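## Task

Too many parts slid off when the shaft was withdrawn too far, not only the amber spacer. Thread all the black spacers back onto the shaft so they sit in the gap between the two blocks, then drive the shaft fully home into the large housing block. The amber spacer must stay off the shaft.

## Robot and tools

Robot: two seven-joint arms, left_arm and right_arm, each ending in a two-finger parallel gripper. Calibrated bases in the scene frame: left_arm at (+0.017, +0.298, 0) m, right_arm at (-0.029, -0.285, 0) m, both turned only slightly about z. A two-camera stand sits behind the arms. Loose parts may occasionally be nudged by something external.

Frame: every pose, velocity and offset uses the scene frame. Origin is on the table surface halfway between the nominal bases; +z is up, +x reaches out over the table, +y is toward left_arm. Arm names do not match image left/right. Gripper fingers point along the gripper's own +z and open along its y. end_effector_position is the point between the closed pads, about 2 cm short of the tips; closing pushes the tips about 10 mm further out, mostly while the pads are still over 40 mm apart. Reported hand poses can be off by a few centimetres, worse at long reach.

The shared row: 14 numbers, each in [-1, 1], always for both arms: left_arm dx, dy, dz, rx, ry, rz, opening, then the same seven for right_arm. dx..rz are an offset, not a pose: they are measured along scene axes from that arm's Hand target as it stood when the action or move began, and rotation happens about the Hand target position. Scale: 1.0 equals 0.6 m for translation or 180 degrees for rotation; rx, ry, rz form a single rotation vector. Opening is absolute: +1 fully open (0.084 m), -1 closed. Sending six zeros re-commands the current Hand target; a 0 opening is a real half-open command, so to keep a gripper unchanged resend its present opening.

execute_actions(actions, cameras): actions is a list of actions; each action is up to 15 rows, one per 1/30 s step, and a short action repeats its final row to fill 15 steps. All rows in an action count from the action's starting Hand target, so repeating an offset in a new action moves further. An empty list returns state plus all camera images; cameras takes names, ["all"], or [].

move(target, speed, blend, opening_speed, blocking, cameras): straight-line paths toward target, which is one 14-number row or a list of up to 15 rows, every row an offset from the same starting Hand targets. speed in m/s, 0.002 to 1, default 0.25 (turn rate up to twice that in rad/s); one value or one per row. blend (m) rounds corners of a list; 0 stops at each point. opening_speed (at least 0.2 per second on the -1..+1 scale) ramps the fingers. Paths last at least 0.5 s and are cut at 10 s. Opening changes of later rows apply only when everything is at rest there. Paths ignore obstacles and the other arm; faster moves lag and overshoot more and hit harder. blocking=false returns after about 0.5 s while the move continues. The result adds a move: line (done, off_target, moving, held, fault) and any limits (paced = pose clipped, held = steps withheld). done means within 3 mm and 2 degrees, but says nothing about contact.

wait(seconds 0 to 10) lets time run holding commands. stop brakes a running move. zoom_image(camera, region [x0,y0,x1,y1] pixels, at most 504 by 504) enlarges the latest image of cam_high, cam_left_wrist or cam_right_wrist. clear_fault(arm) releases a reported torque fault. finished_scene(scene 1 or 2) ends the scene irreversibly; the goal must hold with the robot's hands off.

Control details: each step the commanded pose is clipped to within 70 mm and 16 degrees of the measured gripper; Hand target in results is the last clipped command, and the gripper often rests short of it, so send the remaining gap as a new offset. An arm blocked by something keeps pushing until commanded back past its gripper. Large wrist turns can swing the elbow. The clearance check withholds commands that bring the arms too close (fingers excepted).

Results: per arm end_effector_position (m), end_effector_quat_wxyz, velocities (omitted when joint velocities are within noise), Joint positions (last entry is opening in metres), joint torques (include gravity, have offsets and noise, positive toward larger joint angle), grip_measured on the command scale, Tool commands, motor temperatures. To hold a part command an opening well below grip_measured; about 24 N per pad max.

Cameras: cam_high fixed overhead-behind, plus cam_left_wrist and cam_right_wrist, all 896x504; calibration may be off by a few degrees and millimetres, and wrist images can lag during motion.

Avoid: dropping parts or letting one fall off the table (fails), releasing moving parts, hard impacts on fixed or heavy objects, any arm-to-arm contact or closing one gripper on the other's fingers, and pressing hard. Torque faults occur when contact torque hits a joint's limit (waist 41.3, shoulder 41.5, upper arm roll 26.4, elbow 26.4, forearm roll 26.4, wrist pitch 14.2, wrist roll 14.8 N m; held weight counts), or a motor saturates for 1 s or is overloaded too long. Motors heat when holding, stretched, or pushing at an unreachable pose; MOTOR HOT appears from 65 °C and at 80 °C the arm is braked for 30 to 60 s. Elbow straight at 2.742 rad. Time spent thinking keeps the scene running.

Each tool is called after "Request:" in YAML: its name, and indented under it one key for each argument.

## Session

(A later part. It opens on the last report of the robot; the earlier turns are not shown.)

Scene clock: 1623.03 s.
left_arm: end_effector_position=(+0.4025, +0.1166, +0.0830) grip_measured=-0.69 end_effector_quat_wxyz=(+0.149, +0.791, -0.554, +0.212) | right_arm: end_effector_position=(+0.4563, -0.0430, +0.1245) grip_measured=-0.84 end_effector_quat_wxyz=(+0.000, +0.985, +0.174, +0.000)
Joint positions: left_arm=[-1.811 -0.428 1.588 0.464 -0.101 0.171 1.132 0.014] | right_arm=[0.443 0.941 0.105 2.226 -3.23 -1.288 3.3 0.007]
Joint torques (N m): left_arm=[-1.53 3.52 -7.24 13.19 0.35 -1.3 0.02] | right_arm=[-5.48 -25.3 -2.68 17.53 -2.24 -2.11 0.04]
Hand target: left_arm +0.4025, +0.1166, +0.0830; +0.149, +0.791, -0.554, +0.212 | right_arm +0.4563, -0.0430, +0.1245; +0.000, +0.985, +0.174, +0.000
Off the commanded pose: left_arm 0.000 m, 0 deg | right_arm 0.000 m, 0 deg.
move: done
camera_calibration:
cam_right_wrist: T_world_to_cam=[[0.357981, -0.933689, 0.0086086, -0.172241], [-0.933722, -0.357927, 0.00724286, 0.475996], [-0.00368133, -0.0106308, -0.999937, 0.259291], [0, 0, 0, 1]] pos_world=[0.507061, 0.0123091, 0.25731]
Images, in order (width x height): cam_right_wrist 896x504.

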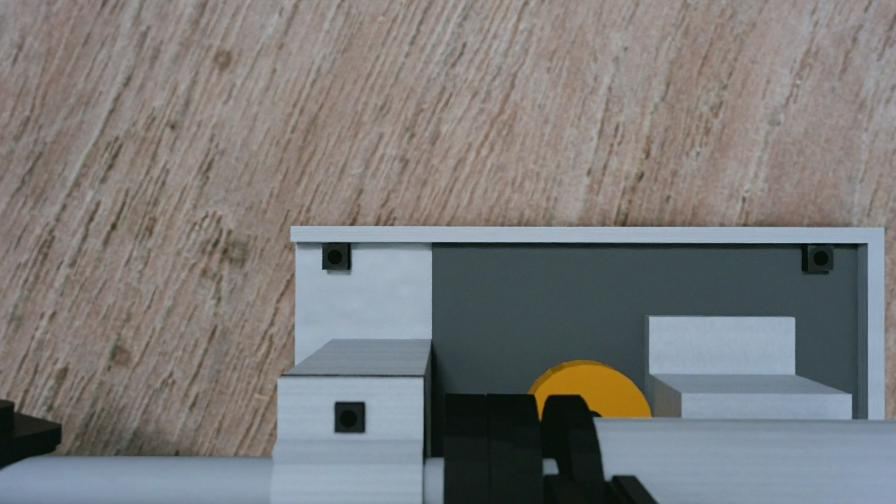

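Request:
move:
  target: [0.0012,-0.0031,0,0,0,0,-0.95,0,0,0,0,0,0,-0.97]
  speed: 0.02
  cameras: ["cam_right_wrist","cam_left_wrist"]

Request:
zoom_image:
  camera: "cam_right_wrist"
  region: [430, 379, 630, 504]

Scene clock: 1629.40 s.
left_arm: end_effector_position=(+0.4032, +0.1147, +0.0830) grip_measured=-0.69 end_effector_quat_wxyz=(+0.149, +0.791, -0.554, +0.212) | right_arm: end_effector_position=(+0.4563, -0.0430, +0.1245) grip_measured=-0.84 end_effector_quat_wxyz=(+0.000, +0.985, +0.174, +0.000)
Joint positions: left_arm=[-1.825 -0.427 1.596 0.468 -0.103 0.17 1.13 0.014] | right_arm=[0.443 0.941 0.105 2.226 -3.23 -1.288 3.3 0.007]
Joint torques (N m): left_arm=[-1.6 3.62 -7.14 13.46 0.38 -1.32 0.06] | right_arm=[-5.35 -25.24 -2.74 17.52 -2.35 -2.1 0.01]
Hand target: left_arm +0.4032, +0.1147, +0.0830; +0.149, +0.791, -0.554, +0.212 | right_arm +0.4563, -0.0430, +0.1245; +0.000, +0.985, +0.174, +0.000
Off the commanded pose: left_arm 0.000 m, 0 deg | right_arm 0.000 m, 0 deg.
move: done
camera_calibration:
cam_left_wrist: T_world_to_cam=[[-0.946287, -0.322902, -0.0166021, 0.455593], [-0.274941, 0.83063, -0.484212, 0.116218], [0.170143, -0.453639, -0.874793, 0.186429], [0, 0, 0, 1]] pos_world=[0.431355, 0.135149, 0.226925]
cam_right_wrist: T_world_to_cam=[[0.357981, -0.933689, 0.0086086, -0.172241], [-0.933722, -0.357927, 0.00724286, 0.475996], [-0.00368133, -0.0106308, -0.999937, 0.259291], [0, 0, 0, 1]] pos_world=[0.507061, 0.0123091, 0.25731]
Images, in order (width x height): cam_left_wrist 896x504, cam_right_wrist 896x504.

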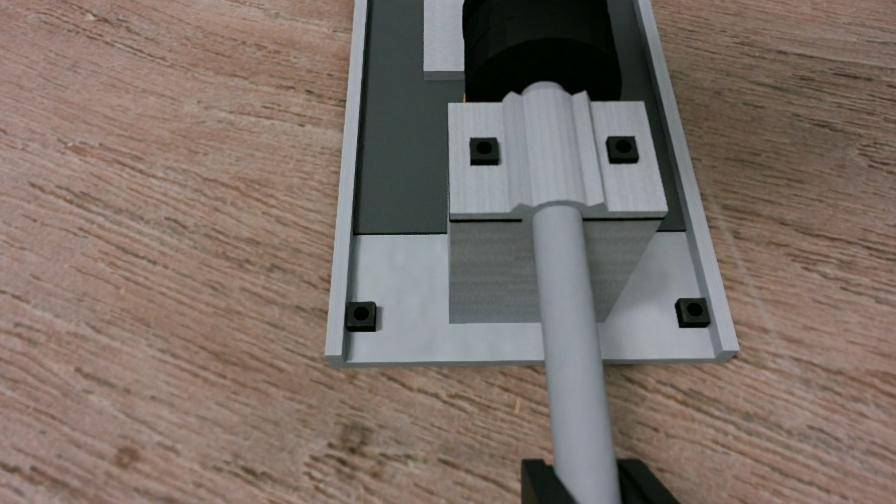

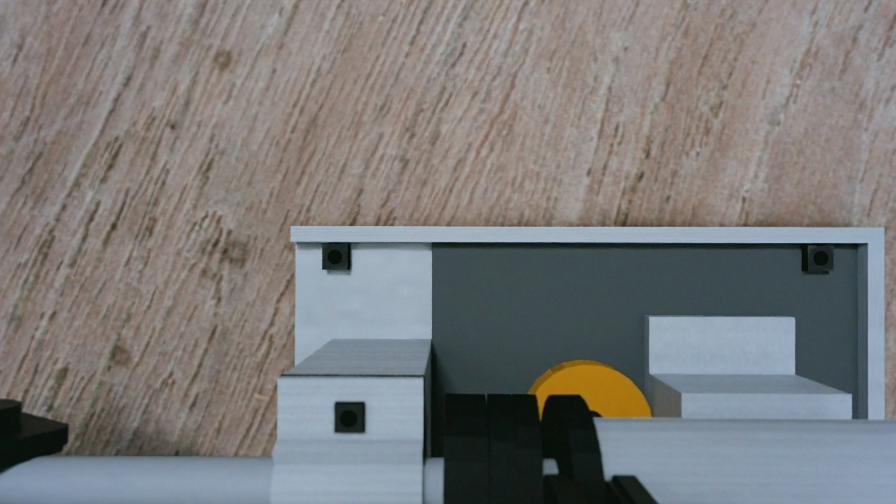

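Scaled by 2.520 from the camera's 896x504 image, which has a finer 1280x720 frame.

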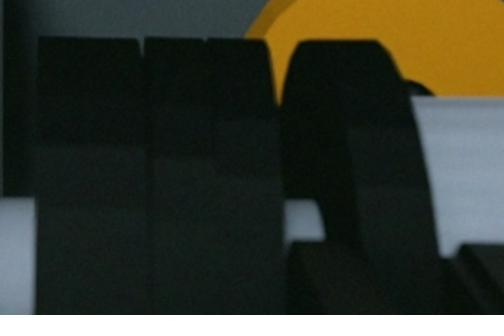

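Request:
move:
  target: [0.0012,-0.0031,0,0,0,0,-0.95,0,0,0,0,0,0,-0.97]
  speed: 0.02

Request:
move:
  target: [0.0012,-0.0031,0,0,0,0,-0.95,0,0,0,0,0,0,-0.97]
  speed: 0.02

Scene clock: 1641.40 s.
left_arm: end_effector_position=(+0.4039, +0.1129, +0.0830) grip_measured=-0.69 end_effector_quat_wxyz=(+0.149, +0.791, -0.554, +0.212) | right_arm: end_effector_position=(+0.4563, -0.0430, +0.1245) grip_measured=-0.84 end_effector_quat_wxyz=(+0.000, +0.985, +0.174, +0.000)
Joint positions: left_arm=[-1.838 -0.425 1.604 0.472 -0.106 0.168 1.127 0.014] | right_arm=[0.443 0.941 0.105 2.226 -3.23 -1.288 3.3 0.007]
Joint torques (N m): left_arm=[-1.75 3.83 -7.24 13.29 0.41 -1.4 0.01] | right_arm=[-5.25 -25.32 -2.66 17.57 -2.22 -2.05 0.07]
Hand target: left_arm +0.4039, +0.1129, +0.0830; +0.149, +0.791, -0.554, +0.212 | right_arm +0.4563, -0.0430, +0.1245; +0.000, +0.985, +0.174, +0.000
Off the commanded pose: left_arm 0.000 m, 0 deg | right_arm 0.000 m, 0 deg.
move: done

Scene clock: 1642.13 s.
left_arm: end_effector_position=(+0.4046, +0.1110, +0.0830) grip_measured=-0.69 end_effector_quat_wxyz=(+0.149, +0.791, -0.554, +0.212) | right_arm: end_effector_position=(+0.4563, -0.0430, +0.1245) grip_measured=-0.84 end_effector_quat_wxyz=(+0.000, +0.985, +0.174, +0.000)
Joint positions: left_arm=[-1.851 -0.424 1.611 0.476 -0.108 0.166 1.125 0.014] | right_arm=[0.443 0.941 0.105 2.226 -3.23 -1.288 3.3 0.007]
Joint torques (N m): left_arm=[-1.44 4.06 -7.19 13.47 0.25 -1.42 0.05] | right_arm=[-5.28 -25.26 -2.68 17.55 -2.2 -2.14 0.05]
Hand target: left_arm +0.4046, +0.1110, +0.0830; +0.149, +0.791, -0.554, +0.212 | right_arm +0.4563, -0.0430, +0.1245; +0.000, +0.985, +0.174, +0.000
Off the commanded pose: left_arm 0.000 m, 0 deg | right_arm 0.000 m, 0 deg.
move: done

Request:
move:
  target: [0.0012,-0.0031,0,0,0,0,-0.95,0,0,0,0,0,0,-0.97]
  speed: 0.02

Request:
move:
  target: [0.0012,-0.0031,0,0,0,0,-0.95,0,0,0,0,0,0,-0.97]
  speed: 0.02
  cameras: ["cam_right_wrist","cam_high"]

Request:
zoom_image:
  camera: "cam_right_wrist"
  region: [430, 379, 630, 504]

Scene clock: 1648.73 s.
left_arm: end_effector_position=(+0.4053, +0.1092, +0.0830) grip_measured=-0.69 end_effector_quat_wxyz=(+0.149, +0.791, -0.554, +0.212) | right_arm: end_effector_position=(+0.4563, -0.0430, +0.1245) grip_measured=-0.84 end_effector_quat_wxyz=(+0.000, +0.985, +0.174, +0.000)
Joint positions: left_arm=[-1.865 -0.422 1.619 0.48 -0.11 0.165 1.122 0.014] | right_arm=[0.443 0.941 0.105 2.226 -3.23 -1.288 3.3 0.007]
Joint torques (N m): left_arm=[-3.74 3.35 -8.7 16.02 0.45 -2 0.03] | right_arm=[-5.36 -25.26 -2.65 17.31 -2.18 -2.02 0.09]
Hand target: left_arm +0.4054, +0.1092, +0.0830; +0.149, +0.791, -0.554, +0.212 | right_arm +0.4563, -0.0430, +0.1245; +0.000, +0.985, +0.174, +0.000
Off the commanded pose: left_arm 0.000 m, 0 deg | right_arm 0.000 m, 0 deg.
move: done

Scene clock: 1649.47 s.
left_arm: end_effector_position=(+0.4061, +0.1073, +0.0830) grip_measured=-0.69 end_effector_quat_wxyz=(+0.149, +0.791, -0.554, +0.212) | right_arm: end_effector_position=(+0.4563, -0.0430, +0.1245) grip_measured=-0.84 end_effector_quat_wxyz=(+0.000, +0.985, +0.174, +0.000)
Joint positions: left_arm=[-1.878 -0.421 1.627 0.484 -0.112 0.163 1.119 0.014] | right_arm=[0.443 0.941 0.105 2.226 -3.23 -1.288 3.3 0.007]
Joint torques (N m): left_arm=[-8.1 1.54 -13.8 21.58 0.85 -3.28 0.04] | right_arm=[-5.31 -25.4 -2.57 16.98 -2.14 -1.95 0.03]
Hand target: left_arm +0.4061, +0.1073, +0.0830; +0.149, +0.791, -0.554, +0.212 | right_arm +0.4563, -0.0430, +0.1245; +0.000, +0.985, +0.174, +0.000
Off the commanded pose: left_arm 0.000 m, 0 deg | right_arm 0.000 m, 0 deg.
move: done
camera_calibration:
cam_right_wrist: T_world_to_cam=[[0.357981, -0.933689, 0.0086086, -0.172241], [-0.933722, -0.357927, 0.00724286, 0.475996], [-0.00368133, -0.0106308, -0.999937, 0.259291], [0, 0, 0, 1]] pos_world=[0.507061, 0.0123091, 0.25731]
Images, in order (width x height): cam_high 896x504, cam_right_wrist 896x504.

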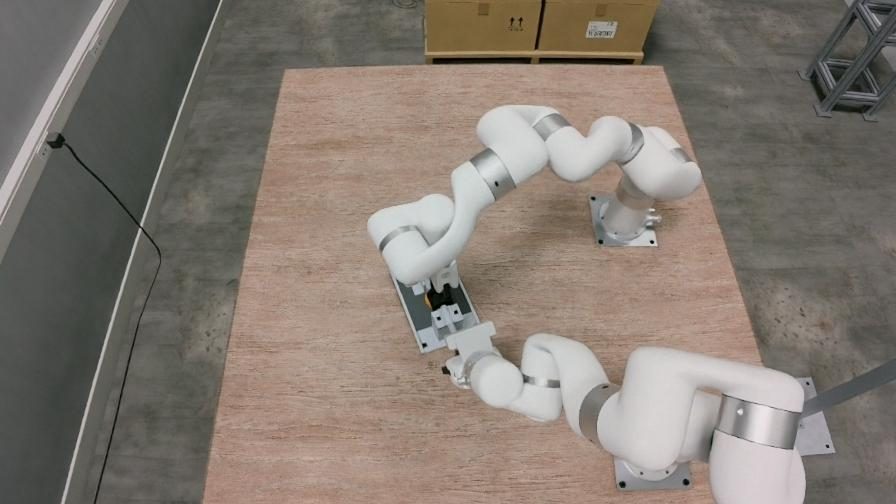

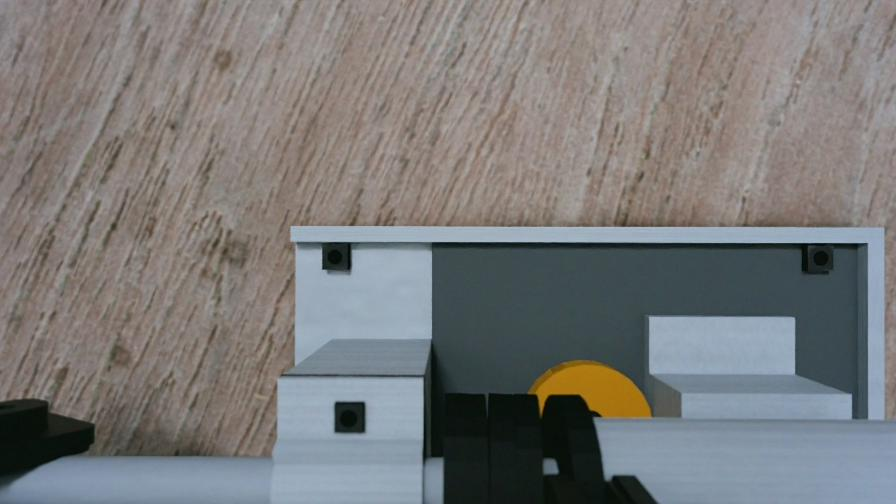

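Scaled by 2.520 from the camera's 896x504 image, which has a finer 1280x720 frame.

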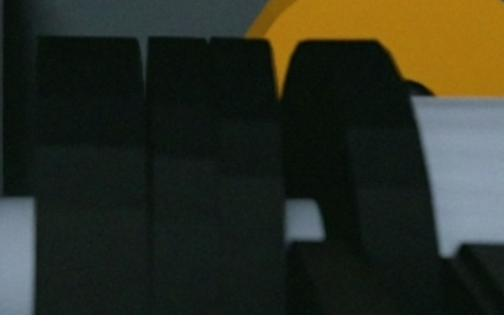

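Request:
move:
  target:
    - [-0.0016,0.0045,0,0,0,0,-0.95,0,0,0,0,0,0,-0.97]
    - [-0.0016,0.0045,0,0,0,0,-0.95,0,0,-0.001,0,0,0,-0.97]
    - [-0.0002,0.0006,0,0,0,0,-0.95,0,0,-0.001,0,0,0,-0.97]
  speed: 0.02

Scene clock: 1656.27 s.
left_arm: end_effector_position=(+0.4059, +0.1077, +0.0830) grip_measured=-0.69 end_effector_quat_wxyz=(+0.149, +0.791, -0.554, +0.212) | right_arm: end_effector_position=(+0.4563, -0.0430, +0.1240) grip_measured=-0.84 end_effector_quat_wxyz=(+0.000, +0.985, +0.174, +0.000)
Joint positions: left_arm=[-1.876 -0.421 1.626 0.483 -0.112 0.164 1.12 0.014] | right_arm=[0.443 0.941 0.105 2.224 -3.23 -1.286 3.3 0.007]
Joint torques (N m): left_arm=[-4.68 2.9 -10.15 18.24 0.33 -2.52 0] | right_arm=[-6.18 -23.15 -3.02 15.16 -2.32 -1.68 0.21]
Hand target: left_arm +0.4060, +0.1077, +0.0830; +0.149, +0.791, -0.554, +0.212 | right_arm +0.4563, -0.0430, +0.1239; +0.000, +0.985, +0.174, +0.000
Off the commanded pose: left_arm 0.000 m, 0 deg | right_arm 0.000 m, 0 deg.
move: done

Request:
move:
  target:
    - [-0.0008,0.0022,0,0,0,0,-0.95,0,0,0.0005,0,0,0,-0.97]
    - [-0.0008,0.0022,0.001,0,0,0,-0.95,0,0,0.0005,0,0,0,-0.97]
    - [0.0002,-0.0006,0.001,0,0,0,-0.95,0,0,0.0005,0,0,0,-0.97]
  speed: 0.02

Scene clock: 1662.50 s.
left_arm: end_effector_position=(+0.4061, +0.1074, +0.0835) grip_measured=-0.69 end_effector_quat_wxyz=(+0.149, +0.791, -0.554, +0.212) | right_arm: end_effector_position=(+0.4563, -0.0430, +0.1242) grip_measured=-0.84 end_effector_quat_wxyz=(+0.000, +0.985, +0.174, +0.000)
Joint positions: left_arm=[-1.874 -0.421 1.623 0.484 -0.112 0.165 1.119 0.014] | right_arm=[0.443 0.941 0.105 2.225 -3.23 -1.287 3.3 0.007]
Joint torques (N m): left_arm=[-7.98 1.23 -14.09 22.31 0.8 -3.36 0.02] | right_arm=[-4.98 -25.42 -2.51 17.15 -2.04 -2.34 0.01]
Hand target: left_arm +0.4061, +0.1073, +0.0836; +0.149, +0.791, -0.554, +0.212 | right_arm +0.4563, -0.0430, +0.1242; +0.000, +0.985, +0.174, +0.000
Off the commanded pose: left_arm 0.000 m, 0 deg | right_arm 0.000 m, 0 deg.
move: done

Request:
move:
  target:
    - [-0.0010,0.0027,-0.001,0,0,0,-0.95,0,0,0,0,0,0,-0.97]
    - [-0.0003,0.0008,-0.001,0,0,0,-0.95,0,0,0,0,0,0,-0.97]
    - [-0.0003,0.0008,-0.001,0,0,0,-0.95,0,0,-0.0018,0,0,0,-0.97]
  speed: 0.02

Request:
move:
  target: [0.0002,-0.0006,0,0,0,0,-0.95,0,0,0,0,0,0,-0.97]
  speed: 0.02

Scene clock: 1672.03 s.
left_arm: end_effector_position=(+0.4059, +0.1078, +0.0830) grip_measured=-0.69 end_effector_quat_wxyz=(+0.149, +0.791, -0.554, +0.212) | right_arm: end_effector_position=(+0.4563, -0.0430, +0.1233) grip_measured=-0.84 end_effector_quat_wxyz=(+0.000, +0.985, +0.174, +0.000)
Joint positions: left_arm=[-1.875 -0.421 1.625 0.483 -0.111 0.164 1.12 0.014] | right_arm=[0.443 0.941 0.105 2.223 -3.23 -1.285 3.3 0.007]
Joint torques (N m): left_arm=[-4.65 2.97 -9.92 17.88 0.51 -2.43 0.08] | right_arm=[-6.32 -20.27 -3.33 12.85 -2.44 -0.8 0.31]
Hand target: left_arm +0.4059, +0.1078, +0.0830; +0.149, +0.791, -0.554, +0.212 | right_arm +0.4563, -0.0430, +0.1232; +0.000, +0.985, +0.174, +0.000
Off the commanded pose: left_arm 0.000 m, 0 deg | right_arm 0.000 m, 0 deg.
move: done

Scene clock: 1672.73 s.
left_arm: end_effector_position=(+0.4060, +0.1074, +0.0830) grip_measured=-0.69 end_effector_quat_wxyz=(+0.149, +0.791, -0.554, +0.212) | right_arm: end_effector_position=(+0.4563, -0.0430, +0.1232) grip_measured=-0.84 end_effector_quat_wxyz=(+0.000, +0.985, +0.174, +0.000)
Joint positions: left_arm=[-1.877 -0.421 1.627 0.483 -0.112 0.163 1.12 0.014] | right_arm=[0.443 0.942 0.105 2.223 -3.23 -1.284 3.3 0.007]
Joint torques (N m): left_arm=[-7.24 1.91 -12.04 19.97 0.68 -3.02 0.15] | right_arm=[-6.95 -18.44 -3.5 11.83 -2.48 -0.17 0.29]
Hand target: left_arm +0.4060, +0.1074, +0.0830; +0.149, +0.791, -0.554, +0.212 | right_arm +0.4563, -0.0430, +0.1232; +0.000, +0.985, +0.174, +0.000
Off the commanded pose: left_arm 0.000 m, 0 deg | right_arm 0.000 m, 0 deg.
move: done

Request:
move:
  target:
    - [-0.0010,0.0027,0,0,0,0,-0.95,0,0,0,0,0,0,-0.97]
    - [-0.0010,0.0027,0,0,0,0,-0.95,0.0007,0.0003,0.0018,0,0,0,-0.97]
    - [0.0,0.000,0,0,0,0,-0.95,0.0007,0.0003,0.0018,0,0,0,-0.97]
  speed: 0.02

Request:
move:
  target:
    - [-0.0010,0.0027,0,0,0,0,-0.95,0,0,0,0,0,0,-0.97]
    - [-0.0010,0.0027,0,0,0,0,-0.95,-0.0014,-0.0005,0,0,0,0,-0.97]
    - [0.0,0.000,0,0,0,0,-0.95,-0.0014,-0.0005,0,0,0,0,-0.97]
  speed: 0.02

Scene clock: 1682.67 s.
left_arm: end_effector_position=(+0.4060, +0.1074, +0.0830) grip_measured=-0.69 end_effector_quat_wxyz=(+0.149, +0.791, -0.554, +0.212) | right_arm: end_effector_position=(+0.4567, -0.0428, +0.1242) grip_measured=-0.84 end_effector_quat_wxyz=(+0.000, +0.985, +0.174, +0.000)
Joint positions: left_arm=[-1.877 -0.421 1.627 0.483 -0.112 0.163 1.12 0.014] | right_arm=[0.443 0.944 0.105 2.23 -3.231 -1.289 3.3 0.007]
Joint torques (N m): left_arm=[-1.07 3.59 -7.12 16.06 0.51 -1.98 0.05] | right_arm=[-4.49 -25.57 -2.37 17.85 -2.4 -1.77 0.02]
Hand target: left_arm +0.4060, +0.1074, +0.0830; +0.149, +0.791, -0.554, +0.212 | right_arm +0.4567, -0.0428, +0.1242; +0.000, +0.985, +0.174, +0.000
Off the commanded pose: left_arm 0.000 m, 0 deg | right_arm 0.000 m, 0 deg.
move: done

Scene clock: 1683.77 s.
left_arm: end_effector_position=(+0.4060, +0.1074, +0.0830) grip_measured=-0.69 end_effector_quat_wxyz=(+0.149, +0.791, -0.554, +0.212) | right_arm: end_effector_position=(+0.4559, -0.0431, +0.1243) grip_measured=-0.84 end_effector_quat_wxyz=(+0.000, +0.985, +0.174, +0.000)
Joint positions: left_arm=[-1.877 -0.421 1.627 0.483 -0.112 0.163 1.12 0.014] | right_arm=[0.443 0.938 0.105 2.22 -3.23 -1.285 3.301 0.007]
Joint torques (N m): left_arm=[-1.2 3.95 -7.14 16.07 0.38 -2 0.12] | right_arm=[-5.77 -24.23 -2.62 15.06 -1.77 -2.16 0.38]
Hand target: left_arm +0.4060, +0.1074, +0.0830; +0.149, +0.791, -0.554, +0.212 | right_arm +0.4559, -0.0431, +0.1242; +0.000, +0.985, +0.174, +0.000
Off the commanded pose: left_arm 0.000 m, 0 deg | right_arm 0.000 m, 0 deg.
move: done

Request:
move:
  target: [0.0012,-0.0031,0,0,0,0,-0.95,0.0009,0.0003,0,0,0,0,-0.97]
  speed: 0.02

Request:
move:
  target: [0.0012,-0.0031,0,0,0,0,-0.95,0,0,0,0,0,0,-0.97]
  speed: 0.02

Scene clock: 1690.07 s.
left_arm: end_effector_position=(+0.4067, +0.1056, +0.0830) grip_measured=-0.69 end_effector_quat_wxyz=(+0.149, +0.791, -0.554, +0.212) | right_arm: end_effector_position=(+0.4564, -0.0430, +0.1242) grip_measured=-0.84 end_effector_quat_wxyz=(+0.000, +0.985, +0.174, +0.000)
Joint positions: left_arm=[-1.891 -0.42 1.635 0.487 -0.114 0.162 1.117 0.014] | right_arm=[0.443 0.942 0.105 2.226 -3.23 -1.288 3.3 0.007]
Joint torques (N m): left_arm=[-1.42 4.45 -7.34 16.72 0.47 -2.12 0.09] | right_arm=[-4.69 -24.12 -2.55 17.5 -2.43 -1.59 -0.05]
Hand target: left_arm +0.4067, +0.1056, +0.0830; +0.149, +0.791, -0.554, +0.212 | right_arm +0.4564, -0.0429, +0.1242; +0.000, +0.985, +0.174, +0.000
Off the commanded pose: left_arm 0.000 m, 0 deg | right_arm 0.000 m, 0 deg.
move: done

Scene clock: 1690.80 s.
left_arm: end_effector_position=(+0.4075, +0.1037, +0.0830) grip_measured=-0.69 end_effector_quat_wxyz=(+0.149, +0.791, -0.554, +0.212) | right_arm: end_effector_position=(+0.4564, -0.0429, +0.1242) grip_measured=-0.84 end_effector_quat_wxyz=(+0.000, +0.985, +0.174, +0.000)
Joint positions: left_arm=[-1.905 -0.419 1.643 0.491 -0.116 0.16 1.114 0.014] | right_arm=[0.443 0.942 0.105 2.227 -3.23 -1.288 3.3 0.007]
Joint torques (N m): left_arm=[-1.37 4.48 -7.21 16.73 0.32 -2.11 0.07] | right_arm=[-4.61 -24.37 -2.51 17.41 -2.46 -1.67 -0.05]
Hand target: left_arm +0.4075, +0.1037, +0.0830; +0.149, +0.791, -0.554, +0.212 | right_arm +0.4564, -0.0429, +0.1242; +0.000, +0.985, +0.174, +0.000
Off the commanded pose: left_arm 0.000 m, 0 deg | right_arm 0.000 m, 0 deg.
move: done

Request:
move:
  target: [0.006,-0.0155,0,0,0,0,-0.95,0,0,0,0,0,0,-0.97]
  speed: 0.02
  cameras: ["cam_right_wrist"]

Request:
zoom_image:
  camera: "cam_right_wrist"
  region: [430, 379, 630, 504]

Scene clock: 1697.33 s.
left_arm: end_effector_position=(+0.4111, +0.0944, +0.0830) grip_measured=-0.69 end_effector_quat_wxyz=(+0.149, +0.791, -0.554, +0.212) | right_arm: end_effector_position=(+0.4564, -0.0429, +0.1242) grip_measured=-0.84 end_effector_quat_wxyz=(+0.000, +0.985, +0.174, +0.000)
Joint positions: left_arm=[-1.973 -0.413 1.685 0.512 -0.124 0.153 1.1 0.014] | right_arm=[0.443 0.942 0.105 2.227 -3.23 -1.288 3.3 0.007]
Joint torques (N m): left_arm=[-0.63 5.55 -6.56 17.72 0.31 -2.46 0.07] | right_arm=[-4.51 -24.71 -2.49 17.28 -2.49 -1.59 -0.02]
Hand target: left_arm +0.4111, +0.0944, +0.0830; +0.149, +0.791, -0.554, +0.212 | right_arm +0.4564, -0.0429, +0.1242; +0.000, +0.985, +0.174, +0.000
Off the commanded pose: left_arm 0.000 m, 0 deg | right_arm 0.000 m, 0 deg.
move: done
camera_calibration:
cam_right_wrist: T_world_to_cam=[[0.357981, -0.933689, 0.0086086, -0.17218], [-0.933722, -0.357927, 0.00724286, 0.476128], [-0.00368133, -0.0106308, -0.999937, 0.258993], [0, 0, 0, 1]] pos_world=[0.507161, 0.0124091, 0.25701]
Images, in order (width x height): cam_right_wrist 896x504.

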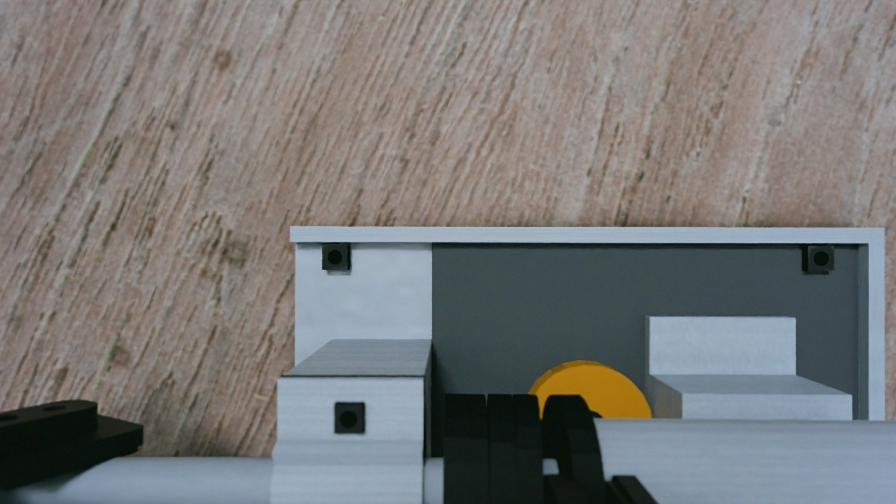

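Scaled by 2.520 from the camera's 896x504 image, which has a finer 1280x720 frame.

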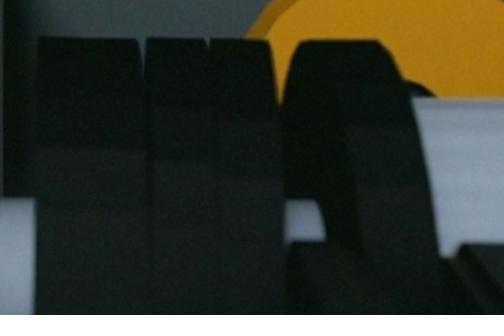

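Request:
move:
  target:
    - [0,0,0,0,0,0,-0.95,0,0,0,0,0,0,-0.75]
    - [0,0,0,0,0,0,-0.95,0,0,0.035,0,0,0,-0.75]
    - [0,0,0,0,0,0,-0.95,0,0,0.14,0,0,0,-0.75]
  speed: [0.02,0.03,0.1]
  cameras: ["cam_right_wrist"]

Scene clock: 1704.43 s.
left_arm: end_effector_position=(+0.4111, +0.0944, +0.0830) grip_measured=-0.69 end_effector_quat_wxyz=(+0.149, +0.791, -0.554, +0.212) | right_arm: end_effector_position=(+0.4563, -0.0430, +0.2082) grip_measured=-0.77 end_effector_quat_wxyz=(+0.000, +0.985, +0.174, +0.001)
Joint positions: left_arm=[-1.973 -0.413 1.685 0.512 -0.124 0.153 1.1 0.014] | right_arm=[0.46 1.016 0.11 2.6 -3.235 -1.586 3.287 0.01]
Joint torques (N m): left_arm=[-0.56 5.45 -6.42 17.55 0.38 -2.45 0.24] | right_arm=[1.4 -24.01 0.58 15.91 -0.43 -1.73 -0.08]
Hand target: left_arm +0.4111, +0.0944, +0.0830; +0.149, +0.791, -0.554, +0.212 | right_arm +0.4564, -0.0429, +0.2082; +0.000, +0.985, +0.174, +0.000
Off the commanded pose: left_arm 0.000 m, 0 deg | right_arm 0.000 m, 0 deg.
move: done
camera_calibration:
cam_right_wrist: T_world_to_cam=[[0.357979, -0.933691, 0.00850757, -0.172926], [-0.933724, -0.357931, 0.00666864, 0.475587], [-0.00318133, -0.010331, -0.999942, 0.34273], [0, 0, 0, 1]] pos_world=[0.507061, 0.0123088, 0.341009]
Images, in order (width x height): cam_right_wrist 896x504.

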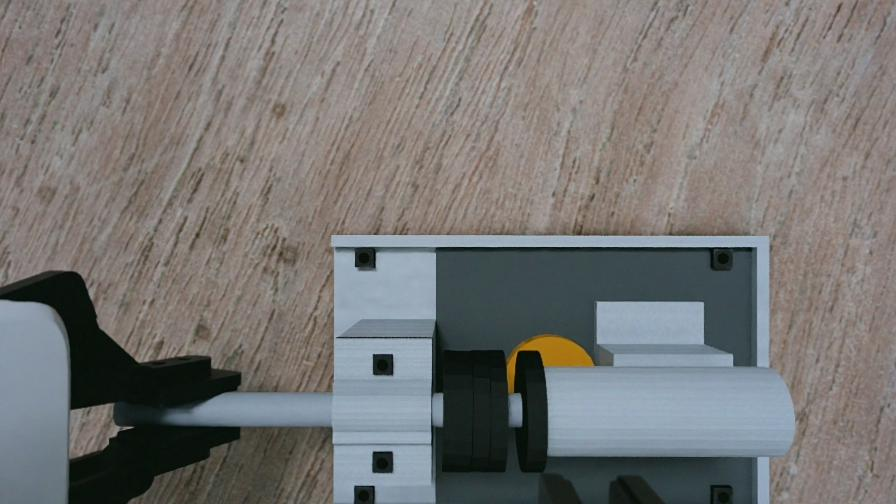

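Request:
move:
  target: [0.0178,-0.0485,0,0,0,0,-0.95,0,0,0,0,0,0,-0.75]
  speed: 0.03
  cameras: ["cam_right_wrist"]

Scene clock: 1710.60 s.
left_arm: end_effector_position=(+0.4217, +0.0653, +0.0830) grip_measured=-0.69 end_effector_quat_wxyz=(+0.149, +0.791, -0.554, +0.212) | right_arm: end_effector_position=(+0.4563, -0.0430, +0.2082) grip_measured=-0.77 end_effector_quat_wxyz=(+0.000, +0.985, +0.174, +0.001)
Joint positions: left_arm=[-2.186 -0.404 1.822 0.578 -0.135 0.137 1.049 0.014] | right_arm=[0.46 1.016 0.11 2.6 -3.235 -1.586 3.287 0.01]
Joint torques (N m): left_arm=[-0.8 6.73 -5.87 15.29 1.04 -1.85 0.15] | right_arm=[1.25 -23.84 0.53 15.99 -0.29 -1.5 -0.11]
Hand target: left_arm +0.4217, +0.0653, +0.0830; +0.149, +0.791, -0.554, +0.212 | right_arm +0.4563, -0.0430, +0.2082; +0.000, +0.985, +0.174, +0.001
Off the commanded pose: left_arm 0.000 m, 0 deg | right_arm 0.000 m, 0 deg.
move: done
camera_calibration:
cam_right_wrist: T_world_to_cam=[[0.357977, -0.933691, 0.00854336, -0.172937], [-0.933725, -0.35793, 0.00657528, 0.475619], [-0.00308136, -0.010331, -0.999942, 0.342679], [0, 0, 0, 1]] pos_world=[0.507061, 0.0123088, 0.341009]
Images, in order (width x height): cam_right_wrist 896x504.

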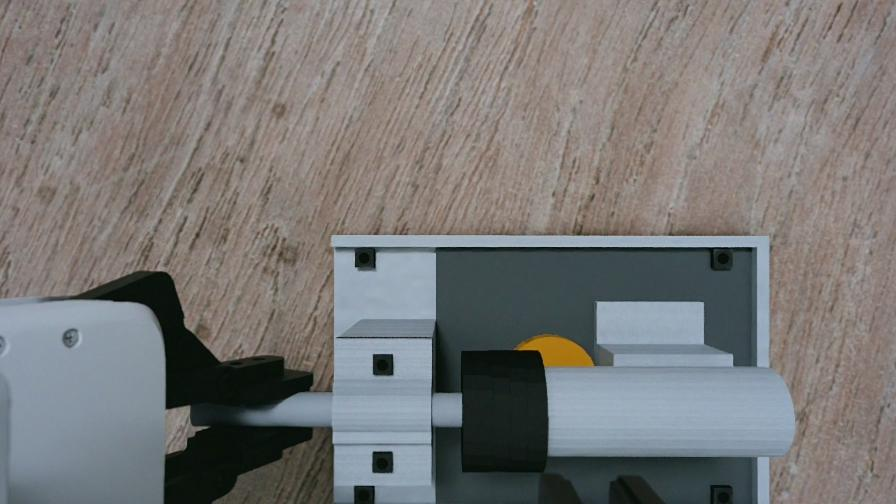

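Request:
move:
  target:
    - [0,0,0,0,0,0,-0.5,0,0,0,0,0,0,-0.75]
    - [-0.0104,0.0282,0,0,0,0,-0.5,0,0,0,0,0,0,-0.75]
    - [-0.0104,0.0282,0,0,0,0,-0.95,0,0,0,0,0,0,-0.75]
  speed: 0.08
  opening_speed: 2
  cameras: ["cam_right_wrist"]

Scene clock: 1716.43 s.
left_arm: end_effector_position=(+0.4155, +0.0822, +0.0830) grip_measured=-0.69 end_effector_quat_wxyz=(+0.149, +0.791, -0.554, +0.212) | right_arm: end_effector_position=(+0.4563, -0.0430, +0.2082) grip_measured=-0.77 end_effector_quat_wxyz=(+0.000, +0.985, +0.174, +0.001)
Joint positions: left_arm=[-2.062 -0.408 1.74 0.539 -0.133 0.145 1.082 0.014] | right_arm=[0.46 1.016 0.11 2.6 -3.235 -1.586 3.287 0.01]
Joint torques (N m): left_arm=[1.26 6.07 -5.2 14.62 0.42 -1.78 0.12] | right_arm=[1.06 -23.94 0.45 16.01 -0.38 -1.51 -0.08]
Hand target: left_arm +0.4155, +0.0822, +0.0830; +0.149, +0.791, -0.554, +0.212 | right_arm +0.4563, -0.0430, +0.2082; +0.000, +0.985, +0.174, +0.001
Off the commanded pose: left_arm 0.000 m, 0 deg | right_arm 0.000 m, 0 deg.
move: done
camera_calibration:
cam_right_wrist: T_world_to_cam=[[0.357977, -0.933691, 0.00854336, -0.172937], [-0.933725, -0.35793, 0.00657528, 0.475619], [-0.00308136, -0.010331, -0.999942, 0.342679], [0, 0, 0, 1]] pos_world=[0.507061, 0.0123088, 0.341009]
Images, in order (width x height): cam_right_wrist 896x504.

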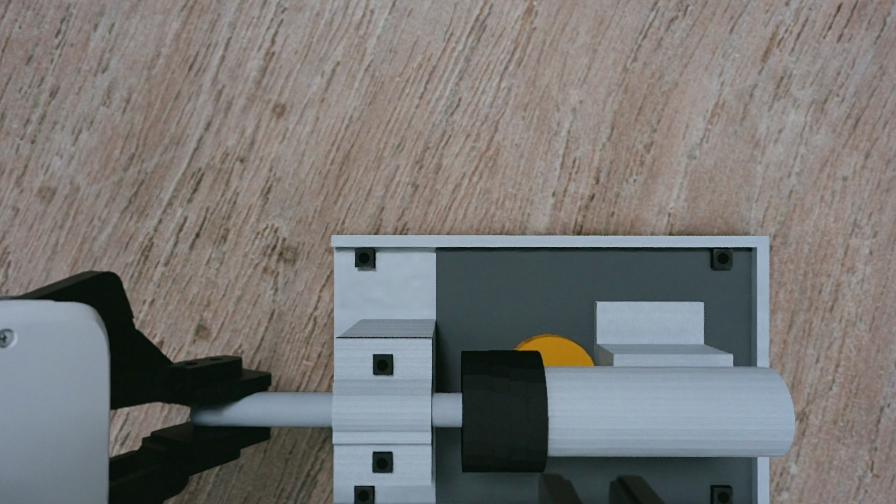

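Push 11 mm, then small steps.

Request:
move:
  target: [0.0063,-0.0172,0,0,0,0,-0.95,0,0,0,0,0,0,-0.75]
  speed: 0.025

Request:
move:
  target: [0.0012,-0.0031,0,0,0,0,-0.95,0,0,0,0,0,0,-0.75]
  speed: 0.015
  cameras: ["cam_right_wrist"]

Scene clock: 1721.83 s.
left_arm: end_effector_position=(+0.4193, +0.0719, +0.0830) grip_measured=-0.69 end_effector_quat_wxyz=(+0.149, +0.791, -0.554, +0.212) | right_arm: end_effector_position=(+0.4563, -0.0430, +0.2082) grip_measured=-0.77 end_effector_quat_wxyz=(+0.000, +0.985, +0.174, +0.001)
Joint positions: left_arm=[-2.138 -0.405 1.79 0.562 -0.137 0.14 1.063 0.014] | right_arm=[0.46 1.016 0.11 2.6 -3.235 -1.586 3.287 0.01]
Joint torques (N m): left_arm=[-0.43 6.38 -4.86 14.21 0.4 -1.71 -0.03] | right_arm=[0.99 -23.8 0.51 15.91 -0.27 -1.52 -0.01]
Hand target: left_arm +0.4193, +0.0719, +0.0830; +0.149, +0.791, -0.554, +0.212 | right_arm +0.4563, -0.0430, +0.2082; +0.000, +0.985, +0.174, +0.001
Off the commanded pose: left_arm 0.000 m, 0 deg | right_arm 0.000 m, 0 deg.
move: done

Scene clock: 1722.57 s.
left_arm: end_effector_position=(+0.4200, +0.0701, +0.0830) grip_measured=-0.69 end_effector_quat_wxyz=(+0.149, +0.791, -0.554, +0.212) | right_arm: end_effector_position=(+0.4563, -0.0430, +0.2082) grip_measured=-0.77 end_effector_quat_wxyz=(+0.000, +0.985, +0.174, +0.001)
Joint positions: left_arm=[-2.151 -0.404 1.799 0.567 -0.137 0.139 1.06 0.014] | right_arm=[0.46 1.016 0.11 2.6 -3.235 -1.586 3.287 0.01]
Joint torques (N m): left_arm=[-4.54 5.04 -6.85 17.4 0.33 -2.54 -0.1] | right_arm=[1.07 -23.93 0.45 16.04 -0.29 -1.56 0]
Hand target: left_arm +0.4200, +0.0700, +0.0830; +0.149, +0.791, -0.554, +0.212 | right_arm +0.4563, -0.0430, +0.2082; +0.000, +0.985, +0.174, +0.001
Off the commanded pose: left_arm 0.000 m, 0 deg | right_arm 0.000 m, 0 deg.
move: done
camera_calibration:
cam_right_wrist: T_world_to_cam=[[0.357977, -0.933691, 0.00854336, -0.172937], [-0.933725, -0.35793, 0.00657528, 0.475619], [-0.00308136, -0.010331, -0.999942, 0.342679], [0, 0, 0, 1]] pos_world=[0.507061, 0.0123088, 0.341009]
Images, in order (width x height): cam_right_wrist 896x504.

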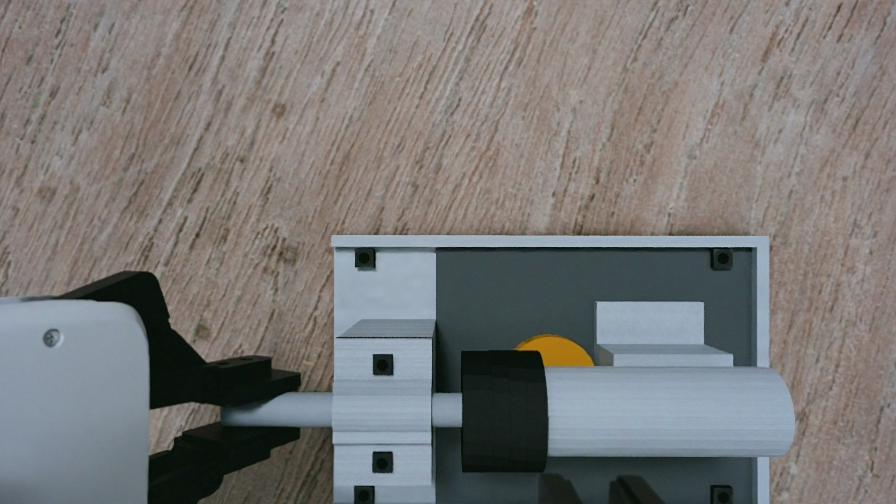

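Hitting the stop. A final firm push.

Request:
move:
  target: [0.0006,-0.0016,0,0,0,0,-0.95,0,0,0,0,0,0,-0.75]
  speed: 0.015
  cameras: ["cam_right_wrist"]

Request:
zoom_image:
  camera: "cam_right_wrist"
  region: [130, 300, 430, 500]

Scene clock: 1726.83 s.
left_arm: end_effector_position=(+0.4203, +0.0691, +0.0830) grip_measured=-0.69 end_effector_quat_wxyz=(+0.149, +0.791, -0.554, +0.212) | right_arm: end_effector_position=(+0.4563, -0.0430, +0.2082) grip_measured=-0.77 end_effector_quat_wxyz=(+0.000, +0.985, +0.174, +0.001)
Joint positions: left_arm=[-2.159 -0.404 1.804 0.569 -0.137 0.139 1.058 0.014] | right_arm=[0.46 1.016 0.11 2.6 -3.235 -1.586 3.287 0.01]
Joint torques (N m): left_arm=[-6.45 5.43 -11.29 21.79 0.6 -3.3 -0.09] | right_arm=[0.89 -24.08 0.52 16.01 -0.25 -1.51 -0.04]
Hand target: left_arm +0.4204, +0.0691, +0.0830; +0.149, +0.791, -0.554, +0.212 | right_arm +0.4563, -0.0430, +0.2082; +0.000, +0.985, +0.174, +0.001
Off the commanded pose: left_arm 0.000 m, 0 deg | right_arm 0.000 m, 0 deg.
move: done
camera_calibration:
cam_right_wrist: T_world_to_cam=[[0.357977, -0.933691, 0.00854336, -0.172937], [-0.933725, -0.35793, 0.00657528, 0.475619], [-0.00308136, -0.010331, -0.999942, 0.342679], [0, 0, 0, 1]] pos_world=[0.507061, 0.0123088, 0.341009]
Images, in order (width x height): cam_right_wrist 896x504.

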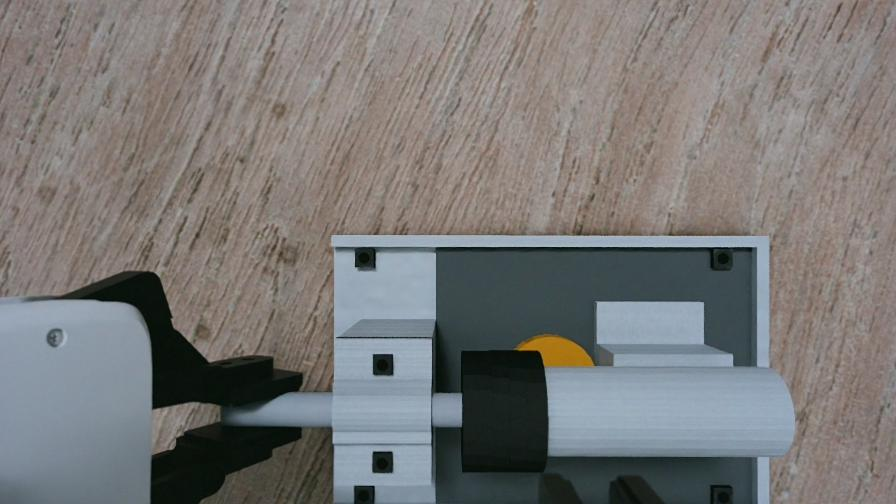

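Scaled by 1.680 from the camera's 896x504 image, which has a finer 1280x720 frame.

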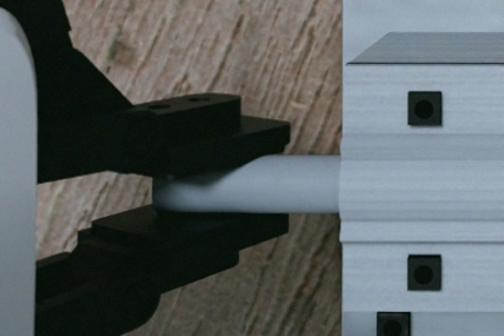

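Request:
move:
  target:
    - [-0.0006,0.0016,0,0,0,0,-0.95,0,0,0.05,0,0,0,-0.75]
    - [-0.0006,0.0016,0,0,0,0,-0.5,0,0,0.05,0,0,0,-0.75]
    - [-0.046,0.125,0,0,0,0,-0.5,0,0,0.1,0,0,0,-0.75]
  speed: [0.05,0.1,0.12]
  opening_speed: 2
  cameras: ["cam_right_wrist","cam_high"]

Request:
zoom_image:
  camera: "cam_right_wrist"
  region: [130, 230, 630, 504]

Scene clock: 1737.40 s.
left_arm: end_effector_position=(+0.3928, +0.1441, +0.0830) grip_measured=-0.52 end_effector_quat_wxyz=(+0.149, +0.791, -0.554, +0.212) | right_arm: end_effector_position=(+0.4554, -0.0434, +0.2678) grip_measured=-0.77 end_effector_quat_wxyz=(-0.012, +0.984, +0.173, +0.041)
Joint positions: left_arm=[-1.624 -0.448 1.486 0.416 -0.086 0.204 1.186 0.021] | right_arm=[0.454 0.968 0.171 2.707 -3.288 -1.658 3.296 0.01]
Joint torques (N m): left_arm=[1.08 1.76 -6.44 13.05 0.72 -1.33 -0.14] | right_arm=[-0.62 -23.27 0.65 14.3 -0.39 -1.55 0.28]
Hand target: left_arm +0.3928, +0.1441, +0.0830; +0.149, +0.791, -0.554, +0.212 | right_arm +0.4563, -0.0430, +0.2682; +0.000, +0.985, +0.174, +0.001
Off the commanded pose: left_arm 0.000 m, 0 deg | right_arm 0.001 m, 5 deg.
elbow stopped short (right arm): the move would have taken joint 4 (elbow) straighter than the controller allows.
move: off_target (right_arm)
camera_calibration:
cam_right_wrist: T_world_to_cam=[[0.357699, -0.933837, 0.000564131, -0.171283], [-0.931012, -0.356663, -0.0775171, 0.495566], [0.0725896, 0.0272026, -0.996991, 0.368625], [0, 0, 0, 1]] pos_world=[0.495887, 0.00677236, 0.406027]
Images, in order (width x height): cam_high 896x504, cam_right_wrist 896x504.

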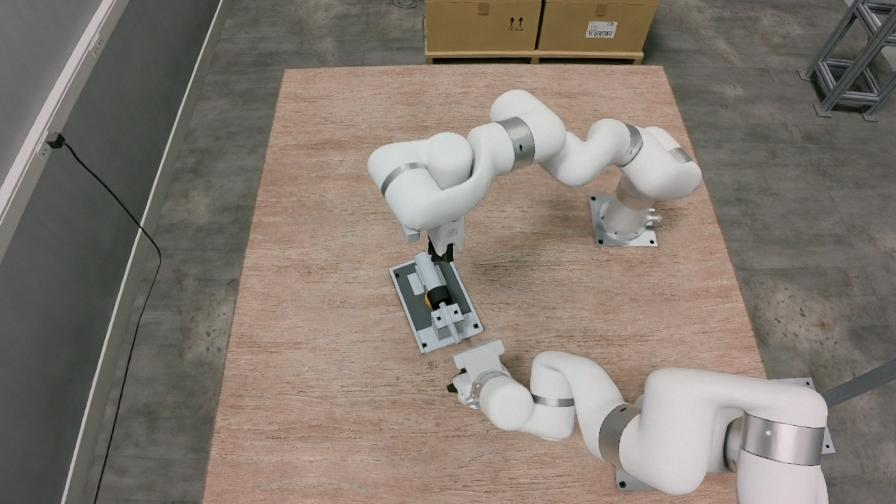

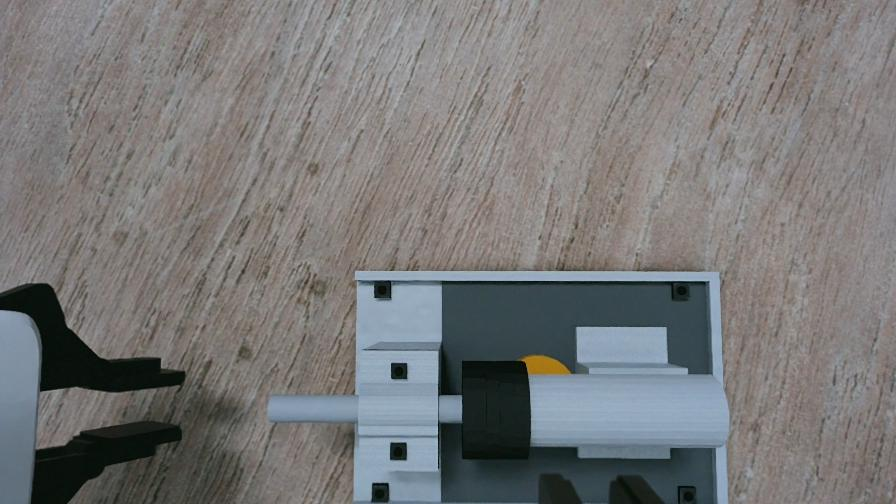

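Scaled by 1.008 from the camera's 896x504 image, which has a finer 1280x720 frame.

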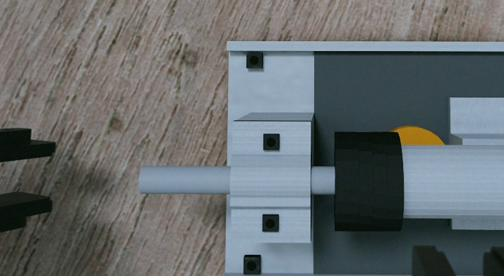

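Request:
finished_scene:
  scene: 2

The scene is finished: the task was done.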